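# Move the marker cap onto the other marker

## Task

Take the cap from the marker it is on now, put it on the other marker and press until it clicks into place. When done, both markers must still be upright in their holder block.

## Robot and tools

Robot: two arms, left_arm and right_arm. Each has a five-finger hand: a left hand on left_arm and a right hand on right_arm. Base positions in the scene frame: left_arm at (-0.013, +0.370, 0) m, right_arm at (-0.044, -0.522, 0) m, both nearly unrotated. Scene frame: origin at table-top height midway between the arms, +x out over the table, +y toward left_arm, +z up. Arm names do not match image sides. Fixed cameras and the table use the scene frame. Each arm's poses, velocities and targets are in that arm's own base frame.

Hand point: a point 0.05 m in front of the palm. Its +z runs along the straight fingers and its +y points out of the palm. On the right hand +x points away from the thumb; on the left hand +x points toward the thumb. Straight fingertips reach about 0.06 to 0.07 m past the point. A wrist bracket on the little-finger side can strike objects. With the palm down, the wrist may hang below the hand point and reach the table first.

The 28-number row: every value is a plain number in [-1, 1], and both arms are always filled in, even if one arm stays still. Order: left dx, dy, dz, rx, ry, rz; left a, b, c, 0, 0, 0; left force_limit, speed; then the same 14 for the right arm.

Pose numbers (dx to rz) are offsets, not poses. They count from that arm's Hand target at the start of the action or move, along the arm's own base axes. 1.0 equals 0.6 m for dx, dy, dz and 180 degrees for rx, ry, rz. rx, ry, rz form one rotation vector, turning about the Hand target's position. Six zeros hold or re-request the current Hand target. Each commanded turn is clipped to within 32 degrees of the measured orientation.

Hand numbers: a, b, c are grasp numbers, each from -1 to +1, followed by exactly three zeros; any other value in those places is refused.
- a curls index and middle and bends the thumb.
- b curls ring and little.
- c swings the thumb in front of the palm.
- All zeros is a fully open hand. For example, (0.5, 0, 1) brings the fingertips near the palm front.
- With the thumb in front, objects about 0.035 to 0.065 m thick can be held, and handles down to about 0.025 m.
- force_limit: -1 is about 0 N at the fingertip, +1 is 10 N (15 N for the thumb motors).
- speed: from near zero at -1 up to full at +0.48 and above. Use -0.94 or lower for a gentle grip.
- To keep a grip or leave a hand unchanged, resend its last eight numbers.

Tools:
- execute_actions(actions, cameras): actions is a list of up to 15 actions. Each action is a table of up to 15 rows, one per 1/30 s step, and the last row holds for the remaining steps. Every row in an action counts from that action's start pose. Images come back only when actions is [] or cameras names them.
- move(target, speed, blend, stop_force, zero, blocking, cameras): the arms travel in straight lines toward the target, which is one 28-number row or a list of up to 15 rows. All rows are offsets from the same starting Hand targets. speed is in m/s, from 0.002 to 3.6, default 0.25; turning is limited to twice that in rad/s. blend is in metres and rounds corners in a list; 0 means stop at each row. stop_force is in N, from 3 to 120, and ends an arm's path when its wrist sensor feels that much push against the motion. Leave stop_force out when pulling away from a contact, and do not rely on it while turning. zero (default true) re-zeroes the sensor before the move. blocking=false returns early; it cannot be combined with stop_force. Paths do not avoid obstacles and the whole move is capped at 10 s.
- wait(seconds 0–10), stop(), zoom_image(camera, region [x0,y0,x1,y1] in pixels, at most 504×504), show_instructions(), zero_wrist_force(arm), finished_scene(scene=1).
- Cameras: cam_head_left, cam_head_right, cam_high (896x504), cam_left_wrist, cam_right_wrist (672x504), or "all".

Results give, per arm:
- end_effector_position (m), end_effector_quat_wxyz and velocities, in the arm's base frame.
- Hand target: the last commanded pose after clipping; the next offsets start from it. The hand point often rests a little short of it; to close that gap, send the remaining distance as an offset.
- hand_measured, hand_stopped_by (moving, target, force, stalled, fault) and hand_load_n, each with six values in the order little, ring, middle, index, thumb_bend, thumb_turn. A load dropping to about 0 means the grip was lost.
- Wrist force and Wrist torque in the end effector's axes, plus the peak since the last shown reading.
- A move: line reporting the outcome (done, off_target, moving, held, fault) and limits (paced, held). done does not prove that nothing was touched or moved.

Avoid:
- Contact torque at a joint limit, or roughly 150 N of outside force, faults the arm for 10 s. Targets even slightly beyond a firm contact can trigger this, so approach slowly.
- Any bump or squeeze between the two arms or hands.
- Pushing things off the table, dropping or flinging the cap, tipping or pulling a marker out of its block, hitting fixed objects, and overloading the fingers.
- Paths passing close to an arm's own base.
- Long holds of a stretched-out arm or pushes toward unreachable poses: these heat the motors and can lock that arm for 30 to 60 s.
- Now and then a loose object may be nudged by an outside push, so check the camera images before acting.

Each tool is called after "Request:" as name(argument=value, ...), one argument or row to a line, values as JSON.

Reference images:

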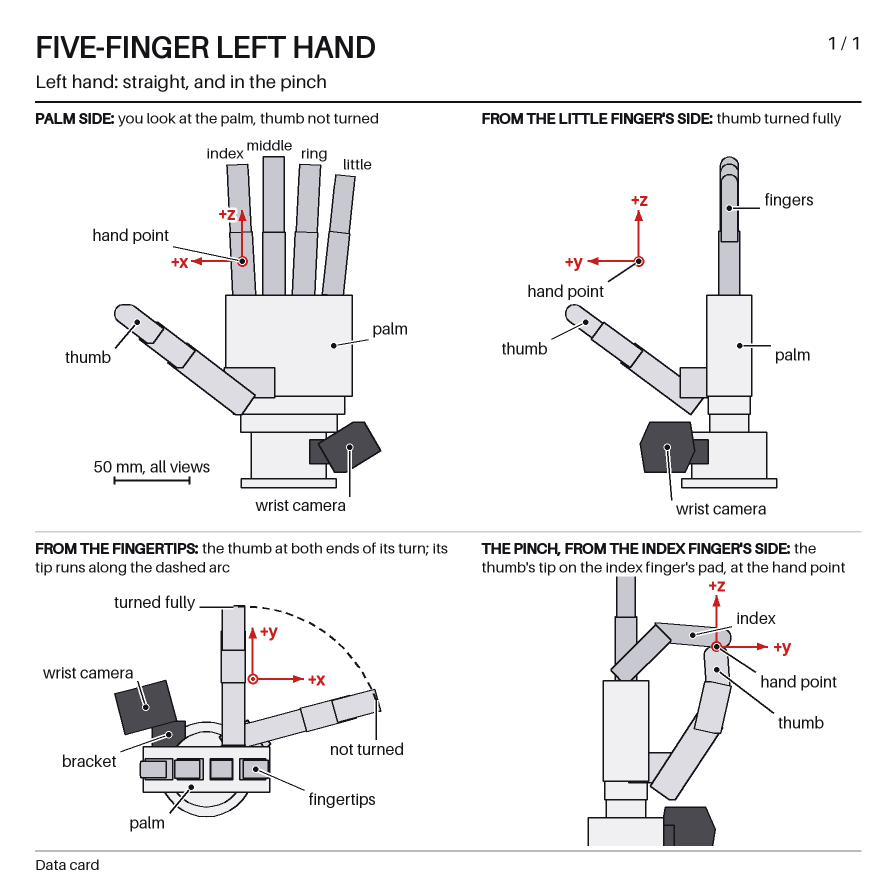

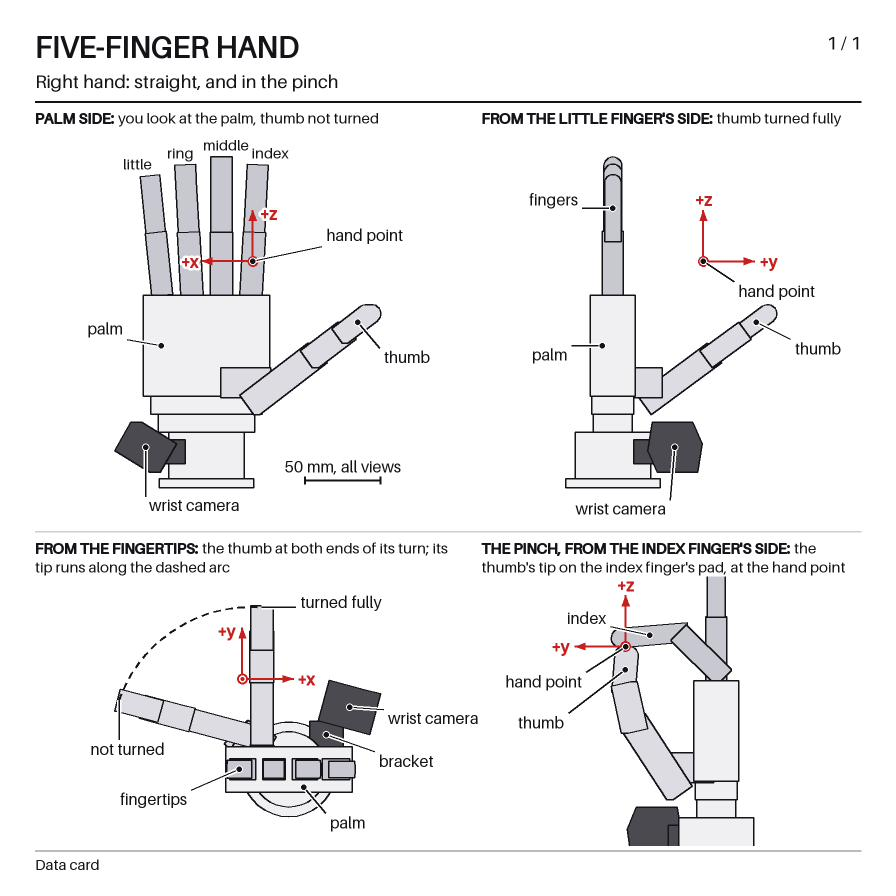

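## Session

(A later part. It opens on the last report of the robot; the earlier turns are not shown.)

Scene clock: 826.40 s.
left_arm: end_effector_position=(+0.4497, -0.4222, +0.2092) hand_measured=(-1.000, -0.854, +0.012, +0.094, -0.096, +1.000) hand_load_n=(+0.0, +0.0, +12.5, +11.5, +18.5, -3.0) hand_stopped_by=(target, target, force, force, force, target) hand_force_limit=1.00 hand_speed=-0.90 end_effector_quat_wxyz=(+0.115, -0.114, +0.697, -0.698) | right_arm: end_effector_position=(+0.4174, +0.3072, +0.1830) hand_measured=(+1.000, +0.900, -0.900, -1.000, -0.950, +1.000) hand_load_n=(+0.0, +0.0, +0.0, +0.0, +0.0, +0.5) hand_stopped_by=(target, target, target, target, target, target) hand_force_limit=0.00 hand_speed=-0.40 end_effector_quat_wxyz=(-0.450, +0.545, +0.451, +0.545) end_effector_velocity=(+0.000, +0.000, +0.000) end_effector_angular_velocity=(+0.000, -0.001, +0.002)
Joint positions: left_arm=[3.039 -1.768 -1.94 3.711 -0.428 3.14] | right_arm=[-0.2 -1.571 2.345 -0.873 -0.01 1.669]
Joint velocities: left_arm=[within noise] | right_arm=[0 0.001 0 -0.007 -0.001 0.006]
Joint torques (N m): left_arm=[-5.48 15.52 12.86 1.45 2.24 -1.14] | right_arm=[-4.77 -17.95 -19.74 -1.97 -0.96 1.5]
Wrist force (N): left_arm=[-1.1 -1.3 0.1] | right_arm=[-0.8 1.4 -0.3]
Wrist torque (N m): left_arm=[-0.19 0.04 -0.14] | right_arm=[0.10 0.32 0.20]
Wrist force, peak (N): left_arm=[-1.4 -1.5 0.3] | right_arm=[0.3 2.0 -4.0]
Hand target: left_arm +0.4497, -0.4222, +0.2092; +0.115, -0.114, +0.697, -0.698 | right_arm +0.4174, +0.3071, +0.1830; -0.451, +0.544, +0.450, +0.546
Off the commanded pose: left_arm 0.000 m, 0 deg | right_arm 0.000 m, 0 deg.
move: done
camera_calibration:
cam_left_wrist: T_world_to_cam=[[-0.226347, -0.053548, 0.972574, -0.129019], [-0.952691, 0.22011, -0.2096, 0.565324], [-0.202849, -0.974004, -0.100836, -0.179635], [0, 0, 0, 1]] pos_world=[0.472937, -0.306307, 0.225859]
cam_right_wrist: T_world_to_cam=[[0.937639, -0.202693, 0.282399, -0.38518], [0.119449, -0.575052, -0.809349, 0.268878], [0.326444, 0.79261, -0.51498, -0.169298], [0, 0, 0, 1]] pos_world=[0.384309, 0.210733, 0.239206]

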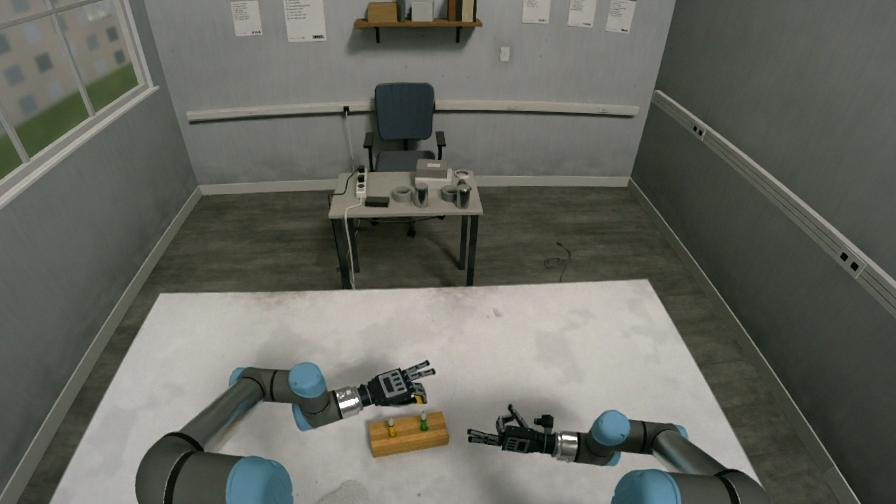

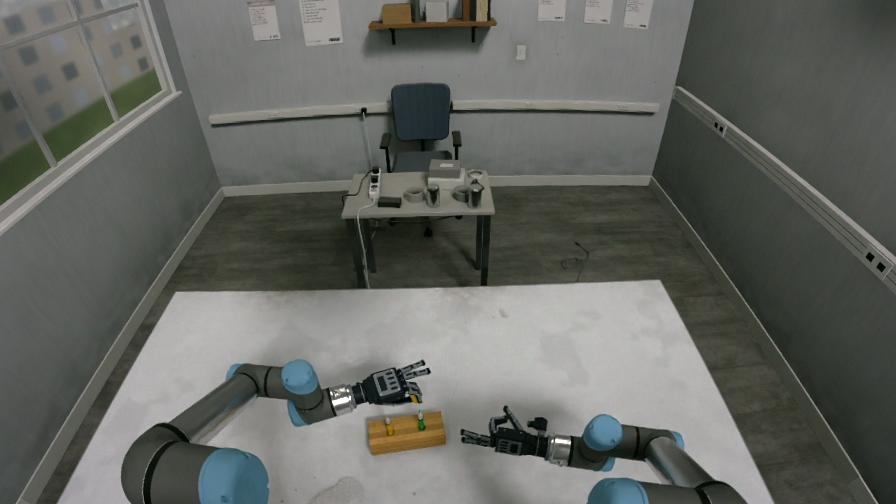

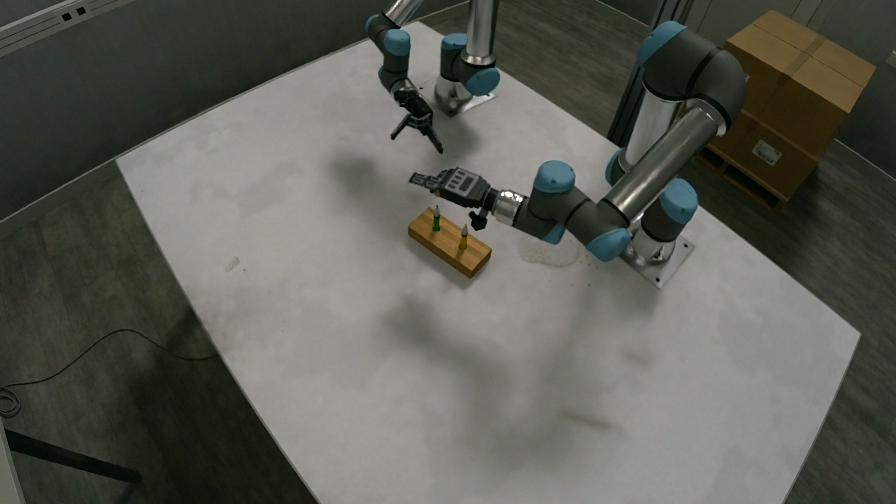

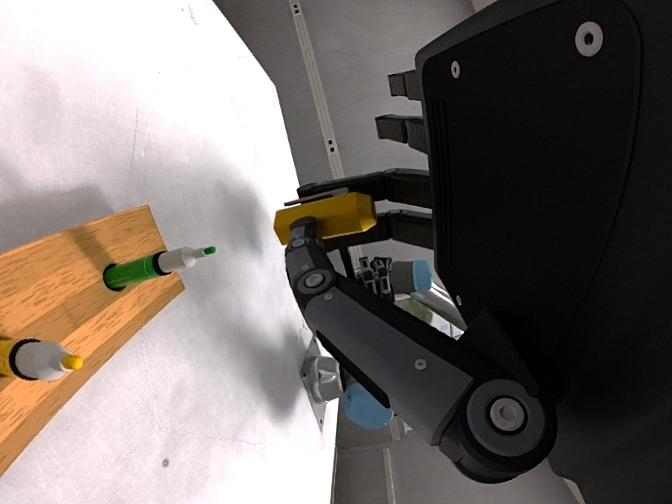

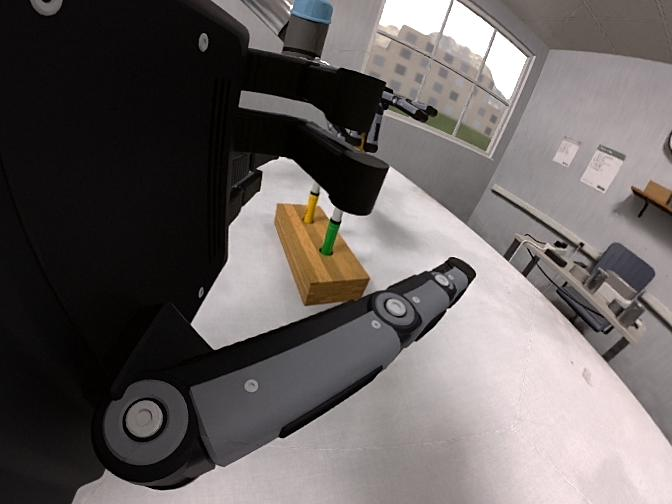

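Request:
move(
  target=[-0.0257,0.144,-0.0237,0,0,0, 0.98,0,1,0,0,0, 1.0,-0.9, 0,0,0,0,0,0, 0,1,1,0,0,0, 0.0,-0.4],
  speed=0.12,
  cameras=["all"],
)

Request:
zoom_image(
  camera="cam_left_wrist",
  region=[90, 150, 390, 330],
)

Request:
zoom_image(
  camera="cam_high",
  region=[400, 150, 530, 290],
)

Request:
zoom_image(
  camera="cam_head_left",
  region=[340, 340, 480, 470],
)

Request:
zoom_image(
  camera="cam_right_wrist",
  region=[250, 70, 430, 290],
)

Scene clock: 877.63 s.
left_arm: end_effector_position=(+0.4342, -0.3358, +0.1950) hand_measured=(-1.000, -0.854, +0.012, +0.094, -0.096, +1.000) hand_load_n=(+0.0, +0.0, +12.5, +11.5, +18.5, -3.0) hand_stopped_by=(target, target, force, force, force, target) hand_force_limit=1.00 hand_speed=-0.90 end_effector_quat_wxyz=(+0.115, -0.114, +0.697, -0.698) | right_arm: end_effector_position=(+0.4174, +0.3071, +0.1830) hand_measured=(+1.000, +0.900, -0.900, -1.000, -0.950, +1.000) hand_load_n=(+0.0, +0.0, +0.0, +0.0, +0.0, +0.0) hand_stopped_by=(target, target, target, target, target, target) hand_force_limit=0.00 hand_speed=-0.40 end_effector_quat_wxyz=(-0.450, +0.545, +0.451, +0.545)
Joint positions: left_arm=[3.259 -1.693 -2.075 3.773 -0.208 3.137] | right_arm=[-0.2 -1.571 2.345 -0.873 -0.01 1.669]
Joint torques (N m): left_arm=[5.21 8.79 24.45 -1.4 0.34 0.96] | right_arm=[-7.61 -24.61 -2.39 -1.92 -1.37 1.38]
Wrist force (N): left_arm=[-0.9 -1.0 0.1] | right_arm=[-0.7 1.4 -0.4]
Wrist torque (N m): left_arm=[-0.13 0.01 -0.11] | right_arm=[0.10 0.31 0.16]
Wrist force, peak (N): left_arm=[-0.8 -1.8 1.4] | right_arm=[-0.6 1.7 -0.6]
Hand target: left_arm +0.4342, -0.3358, +0.1950; +0.115, -0.114, +0.697, -0.698 | right_arm +0.4174, +0.3071, +0.1830; -0.450, +0.545, +0.451, +0.545
Off the commanded pose: left_arm 0.000 m, 0 deg | right_arm 0.000 m, 0 deg.
move: done
camera_calibration:
cam_left_wrist: T_world_to_cam=[[-0.226531, -0.0535043, 0.972533, -0.11409], [-0.952646, 0.220122, -0.209789, 0.528629], [-0.202851, -0.974004, -0.100835, -0.100144], [0, 0, 0, 1]] pos_world=[0.457437, -0.220007, 0.211758]
cam_right_wrist: T_world_to_cam=[[0.937597, -0.202712, 0.282524, -0.38521], [0.119536, -0.575079, -0.809318, 0.268786], [0.326533, 0.792585, -0.514961, -0.169252], [0, 0, 0, 1]] pos_world=[0.384308, 0.210633, 0.239206]

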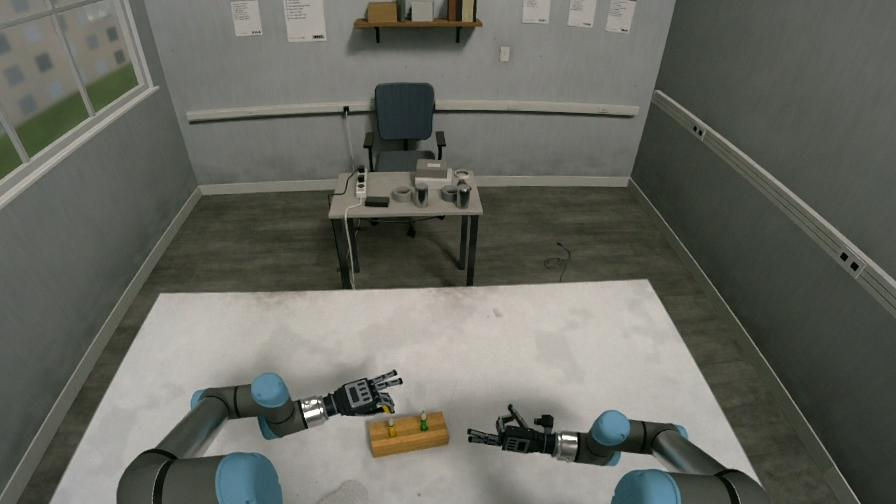

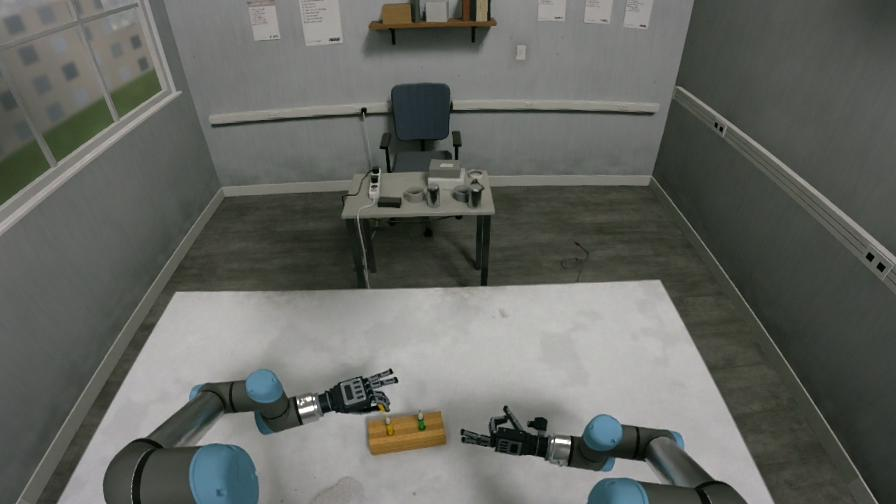

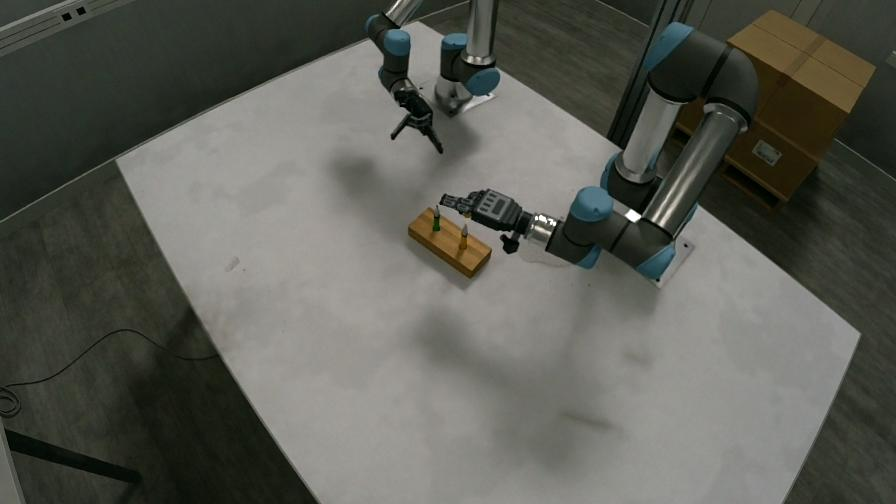

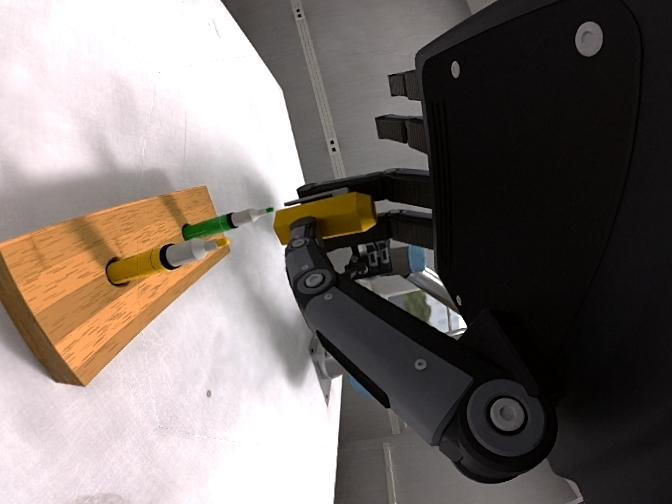

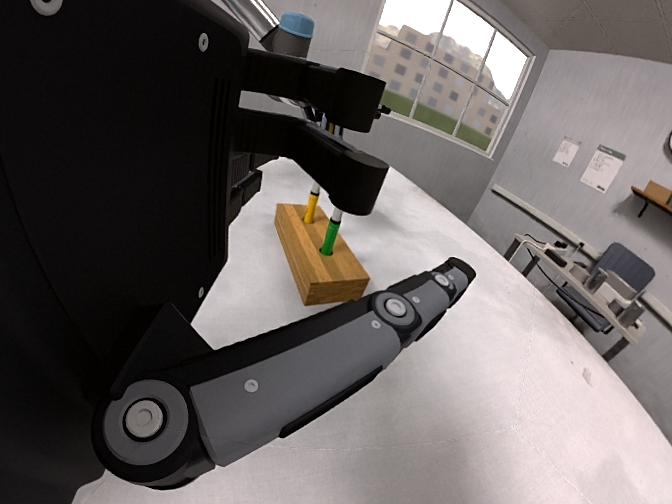

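Scaled by 1.680 from the camera's 672x504 image, which has a finer 960x720 frame.

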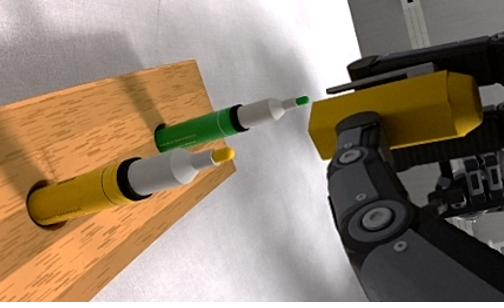

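Scaled by 3.600 from the camera's 896x504 image, which has a finer 1280x720 frame.

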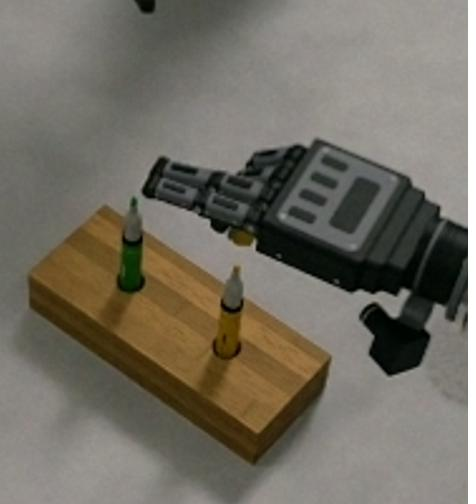

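Scaled by 3.600 from the camera's 896x504 image, which has a finer 1280x720 frame.

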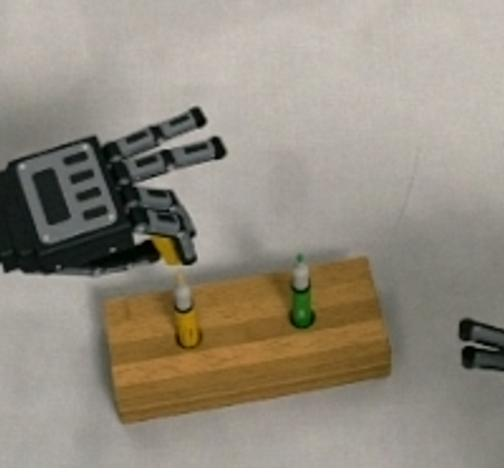

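Scaled by 2.291 from the camera's 672x504 image, which has a finer 960x720 frame.

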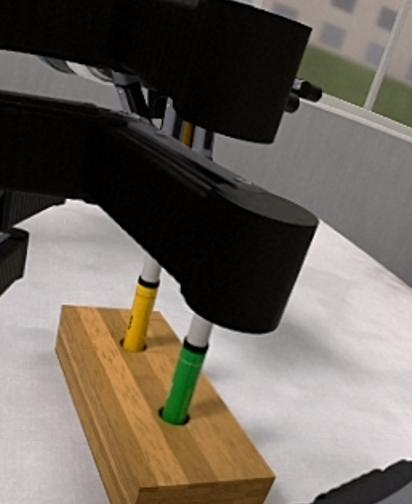

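Request:
zoom_image(
  camera="cam_high",
  region=[440, 190, 500, 240],
)

Request:
zoom_image(
  camera="cam_head_left",
  region=[365, 390, 425, 440],
)

Request:
zoom_image(
  camera="cam_head_right",
  region=[365, 390, 425, 440],
)

Scaled by 8.400 from the camera's 896x504 image, which has a finer 1280x720 frame.

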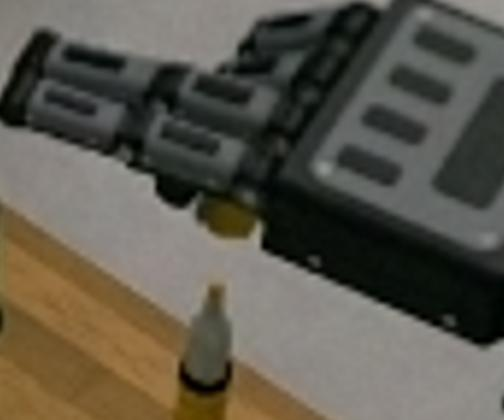

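Scaled by 8.400 from the camera's 896x504 image, which has a finer 1280x720 frame.

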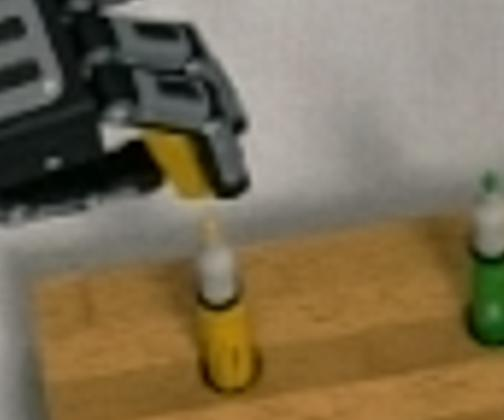

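Scaled by 8.400 from the camera's 896x504 image, which has a finer 1280x720 frame.

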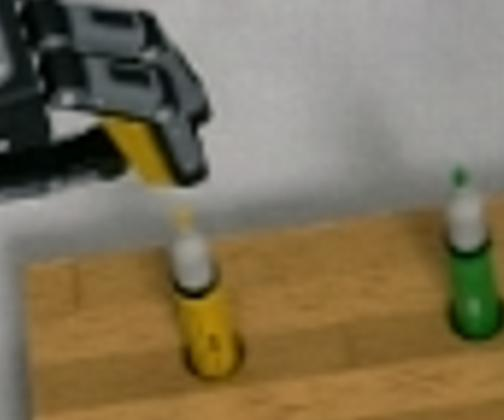

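Request:
move(
  target=[0.0017,-0.0075,-0.01,0.0722,0,0, 0.98,0,1,0,0,0, 1.0,-0.9, 0,0,0,0,0,0, 0,1,1,0,0,0, 0.0,-0.4],
  speed=0.12,
  cameras=["cam_left_wrist","cam_head_left","cam_head_right","cam_high"],
)

Request:
zoom_image(
  camera="cam_left_wrist",
  region=[150, 150, 400, 300],
)

Request:
zoom_image(
  camera="cam_high",
  region=[440, 190, 500, 240],
)

Request:
zoom_image(
  camera="cam_head_left",
  region=[365, 390, 425, 440],
)

Request:
zoom_image(
  camera="cam_head_right",
  region=[365, 390, 425, 440],
)

Scene clock: 965.23 s.
left_arm: end_effector_position=(+0.4353, -0.3403, +0.1889) hand_measured=(-1.000, -0.854, +0.012, +0.094, -0.096, +1.000) hand_load_n=(+0.0, +0.0, +12.5, +11.5, +18.5, -3.0) hand_stopped_by=(target, target, force, force, force, target) hand_force_limit=1.00 hand_speed=-0.90 end_effector_quat_wxyz=(+0.127, -0.100, +0.772, -0.615) | right_arm: end_effector_position=(+0.4174, +0.3071, +0.1830) hand_measured=(+1.000, +0.900, -0.900, -1.000, -0.950, +1.000) hand_load_n=(+0.0, +0.0, +0.0, +0.0, +0.0, +0.5) hand_stopped_by=(target, target, target, target, target, target) hand_force_limit=0.00 hand_speed=-0.40 end_effector_quat_wxyz=(-0.450, +0.545, +0.451, +0.545)
Joint positions: left_arm=[3.194 -1.806 -1.855 2.996 -0.351 3.851] | right_arm=[-0.2 -1.571 2.345 -0.873 -0.01 1.669]
Joint torques (N m): left_arm=[8.15 36.26 10.11 -1.68 2.14 0.93] | right_arm=[-7.75 -24.9 -1.56 -1.89 -1.26 1.35]
Wrist force (N): left_arm=[-1.1 -0.8 0.0] | right_arm=[-0.4 1.4 -0.7]
Wrist torque (N m): left_arm=[-0.11 0.05 -0.11] | right_arm=[0.12 0.28 0.18]
Wrist force, peak (N): left_arm=[-1.3 -1.6 0.0] | right_arm=[-0.4 1.6 -0.7]
Hand target: left_arm +0.4353, -0.3403, +0.1890; +0.127, -0.100, +0.772, -0.615 | right_arm +0.4174, +0.3071, +0.1830; -0.450, +0.545, +0.451, +0.545
Off the commanded pose: left_arm 0.000 m, 0 deg | right_arm 0.000 m, 0 deg.
move: done
camera_calibration:
cam_left_wrist: T_world_to_cam=[[-0.226261, -0.270748, 0.935682, -0.175213], [-0.952669, 0.261744, -0.154631, 0.533095], [-0.203044, -0.926383, -0.317156, -0.0476865], [0, 0, 0, 1]] pos_world=[0.458537, -0.231149, 0.231253]
Images, in order (width x height): cam_head_left 896x504, cam_head_right 896x504, cam_high 896x504, cam_left_wrist 672x504.

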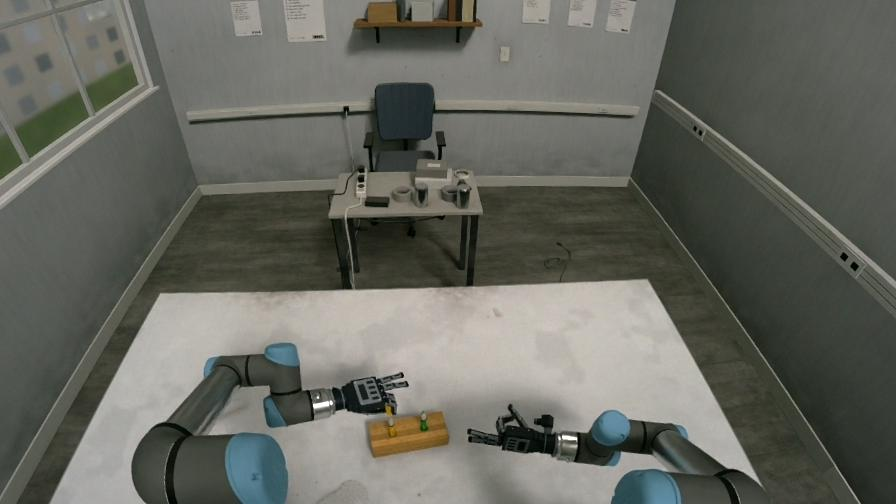

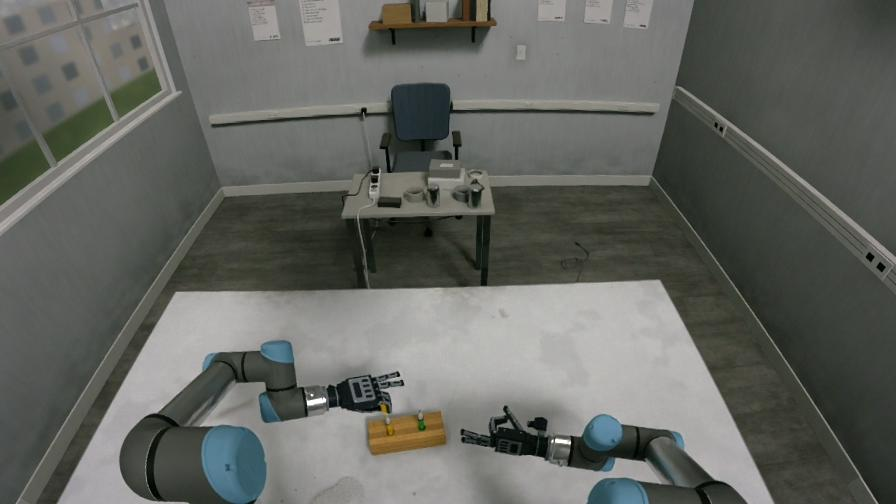

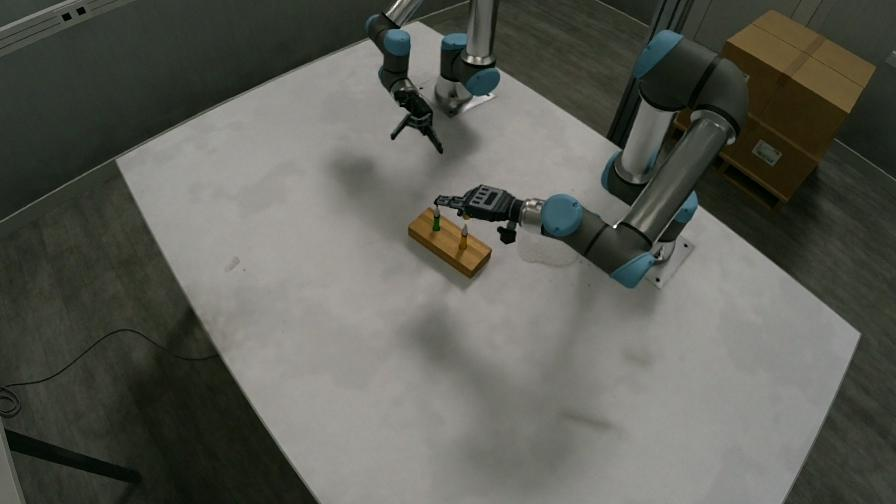

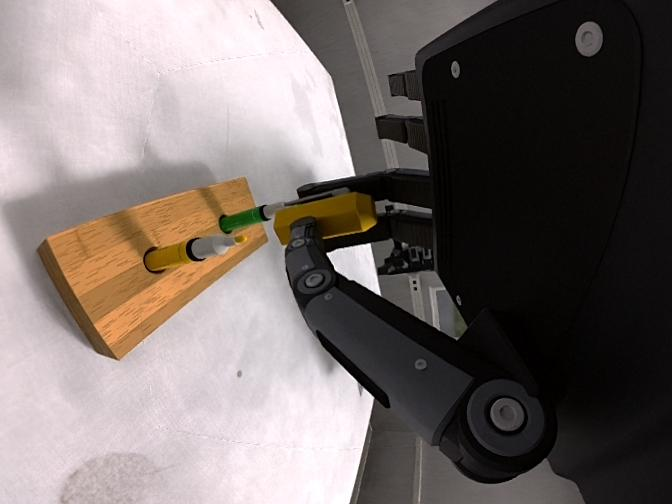

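Scaled by 2.016 from the camera's 672x504 image, which has a finer 960x720 frame.

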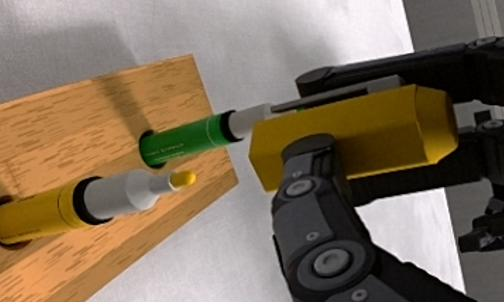

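Scaled by 8.400 from the camera's 896x504 image, which has a finer 1280x720 frame.

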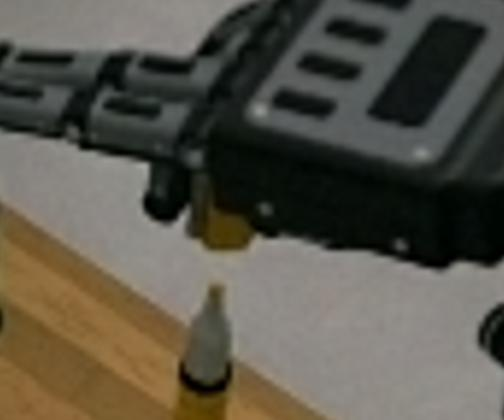

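Scaled by 8.400 from the camera's 896x504 image, which has a finer 1280x720 frame.

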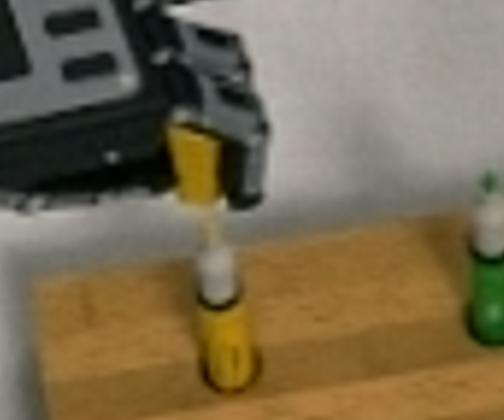

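Scaled by 8.400 from the camera's 896x504 image, which has a finer 1280x720 frame.

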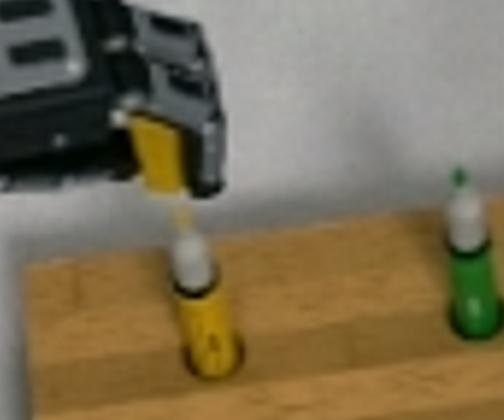

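Request:
move(
  target=[0.0017,0.0033,-0.0467,0,0,0, 0.98,0,1,0,0,0, 1.0,-0.9, 0,0,0,0,0,0, 0,1,1,0,0,0, 0.0,-0.4],
  speed=0.03,
  stop_force=4,
  cameras=["cam_left_wrist","cam_head_left","cam_head_right","cam_high"],
)

Request:
zoom_image(
  camera="cam_left_wrist",
  region=[150, 150, 400, 300],
)

Request:
zoom_image(
  camera="cam_high",
  region=[440, 190, 500, 240],
)

Request:
zoom_image(
  camera="cam_head_left",
  region=[365, 390, 425, 440],
)

Request:
zoom_image(
  camera="cam_head_right",
  region=[365, 390, 425, 440],
)

Scene clock: 984.73 s.
left_arm: end_effector_position=(+0.4363, -0.3383, +0.1610) hand_measured=(-1.000, -0.854, +0.012, +0.094, -0.096, +1.000) hand_load_n=(+0.0, +0.0, +12.5, +11.5, +18.5, -3.0) hand_stopped_by=(target, target, force, force, force, target) hand_force_limit=1.00 hand_speed=-0.90 end_effector_quat_wxyz=(+0.127, -0.100, +0.772, -0.615) | right_arm: end_effector_position=(+0.4174, +0.3071, +0.1830) hand_measured=(+1.000, +0.900, -0.900, -1.000, -0.950, +1.000) hand_load_n=(+0.0, +0.0, +0.0, +0.0, +0.0, +0.0) hand_stopped_by=(target, target, target, target, target, target) hand_force_limit=0.00 hand_speed=-0.40 end_effector_quat_wxyz=(-0.450, +0.545, +0.451, +0.545)
Joint positions: left_arm=[3.2 -1.845 -1.889 3.06 -0.347 3.86] | right_arm=[-0.2 -1.571 2.345 -0.873 -0.01 1.669]
Joint torques (N m): left_arm=[-6.07 37.84 23.76 -3.77 0.37 -1.46] | right_arm=[-8.12 -24.53 -1.67 -2 -1.37 1.36]
Wrist force (N): left_arm=[-1.1 -1.0 0.1] | right_arm=[-0.6 1.6 -0.4]
Wrist torque (N m): left_arm=[-0.15 0.04 -0.20] | right_arm=[0.14 0.29 0.18]
Wrist force, peak (N): left_arm=[-1.5 -1.2 -0.2] | right_arm=[-0.4 1.7 -0.7]
Hand target: left_arm +0.4363, -0.3383, +0.1609; +0.127, -0.100, +0.772, -0.615 | right_arm +0.4174, +0.3071, +0.1830; -0.450, +0.545, +0.451, +0.545
Off the commanded pose: left_arm 0.000 m, 0 deg | right_arm 0.000 m, 0 deg.
move: done
camera_calibration:
cam_left_wrist: T_world_to_cam=[[-0.226354, -0.270858, 0.935628, -0.148218], [-0.95269, 0.261601, -0.15475, 0.529195], [-0.202846, -0.926391, -0.317258, -0.0545828], [0, 0, 0, 1]] pos_world=[0.459537, -0.229149, 0.203253]
Images, in order (width x height): cam_head_left 896x504, cam_head_right 896x504, cam_high 896x504, cam_left_wrist 672x504.

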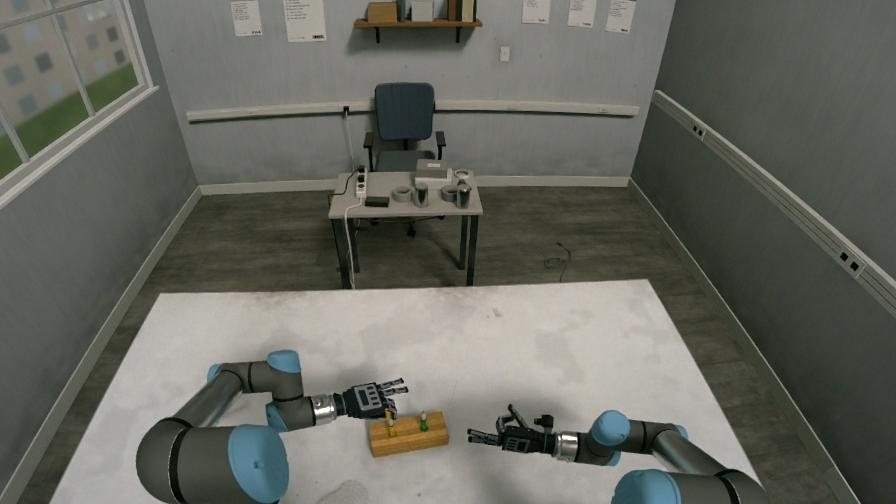

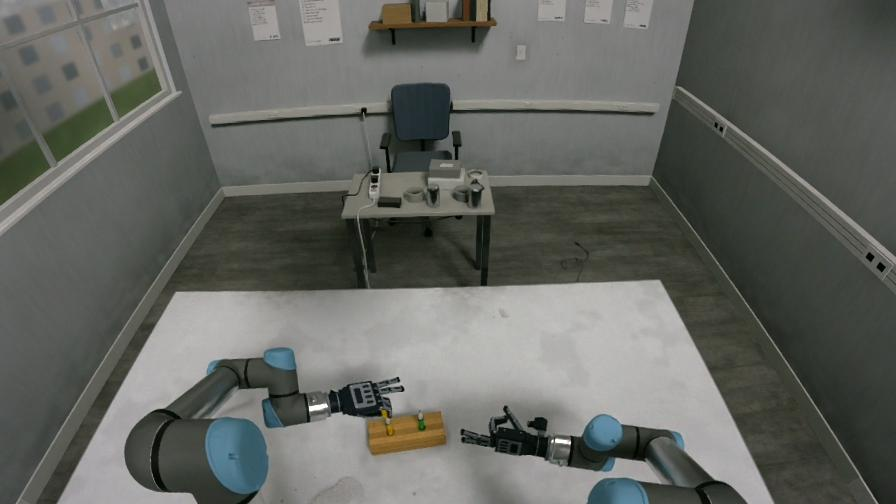

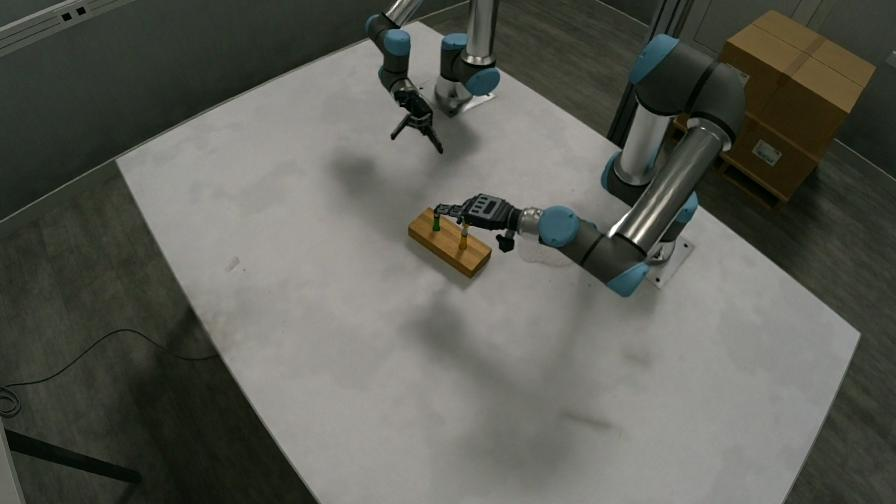

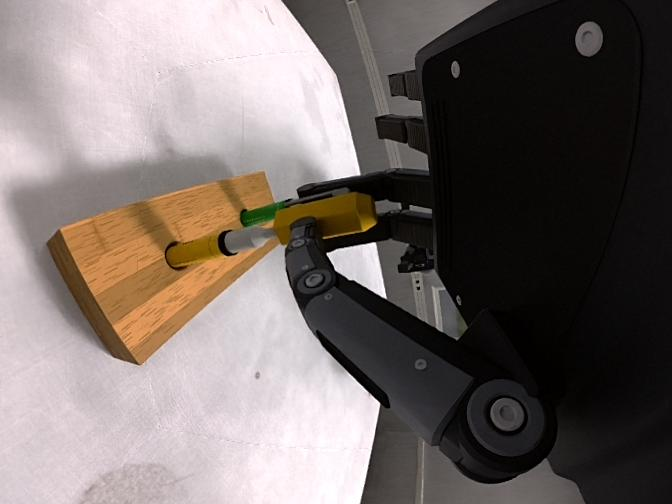

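Scaled by 2.016 from the camera's 672x504 image, which has a finer 960x720 frame.

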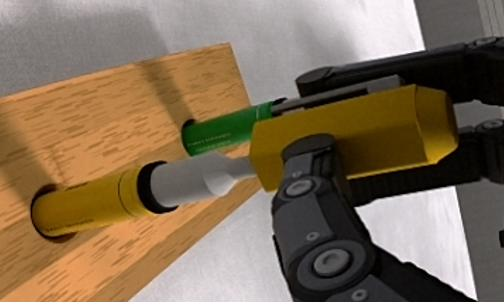

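Scaled by 8.400 from the camera's 896x504 image, which has a finer 1280x720 frame.

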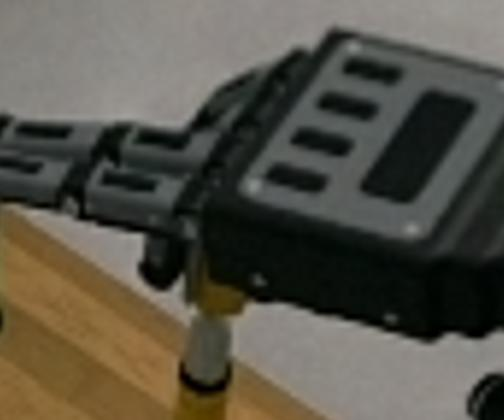

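Scaled by 8.400 from the camera's 896x504 image, which has a finer 1280x720 frame.

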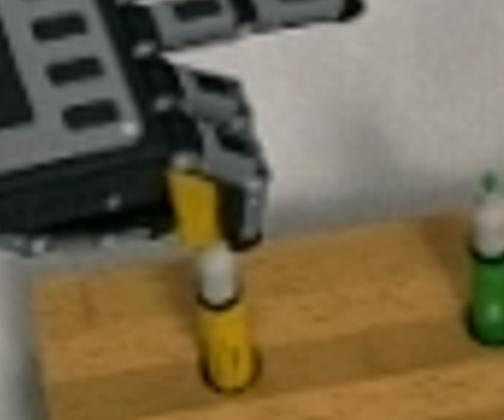

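Scaled by 8.400 from the camera's 896x504 image, which has a finer 1280x720 frame.

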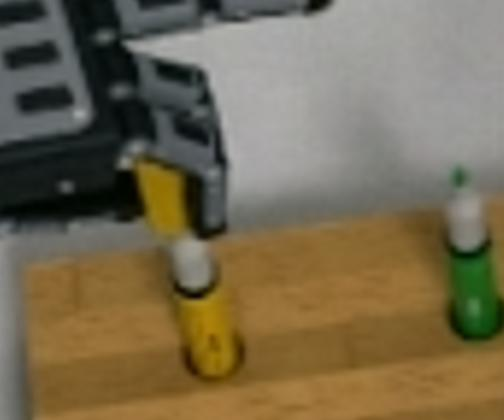

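Request:
zoom_image(
  camera="cam_head_left",
  region=[380, 405, 405, 430],
)

Request:
zoom_image(
  camera="cam_head_right",
  region=[375, 405, 400, 430],
)

Request:
zoom_image(
  camera="cam_high",
  region=[455, 215, 480, 240],
)

Request:
zoom_image(
  camera="cam_left_wrist",
  region=[220, 190, 320, 270],
)

Scaled by 20.160 from the camera's 896x504 image, which has a finer 1280x720 frame.

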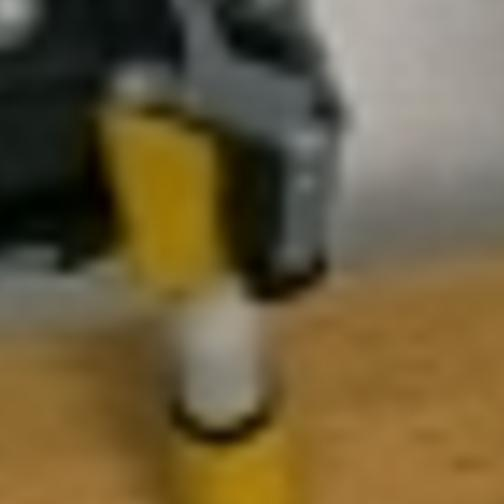

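Scaled by 20.160 from the camera's 896x504 image, which has a finer 1280x720 frame.

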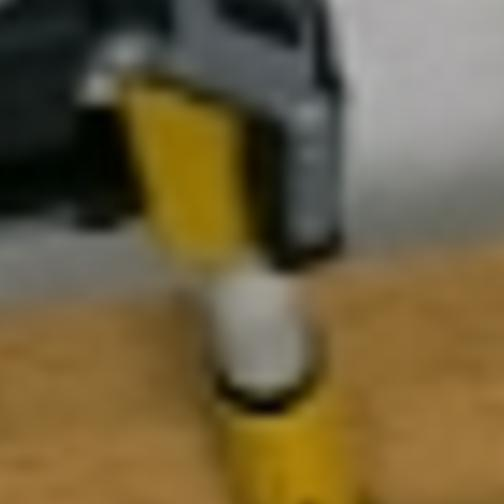

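Scaled by 20.160 from the camera's 896x504 image, which has a finer 1280x720 frame.

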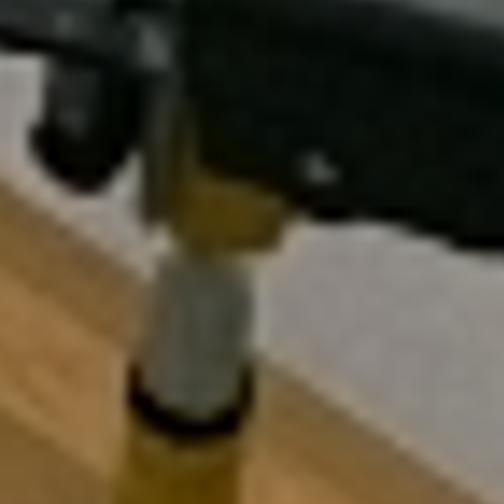

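Scaled by 5.040 from the camera's 672x504 image, which has a finer 960x720 frame.

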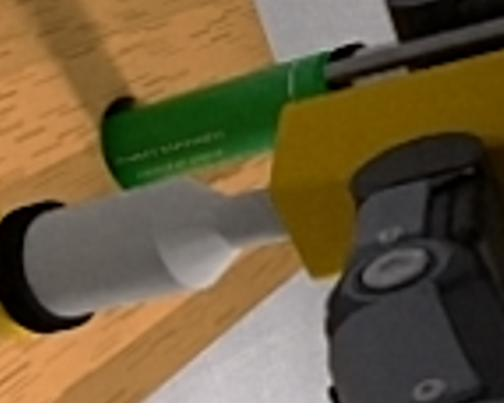

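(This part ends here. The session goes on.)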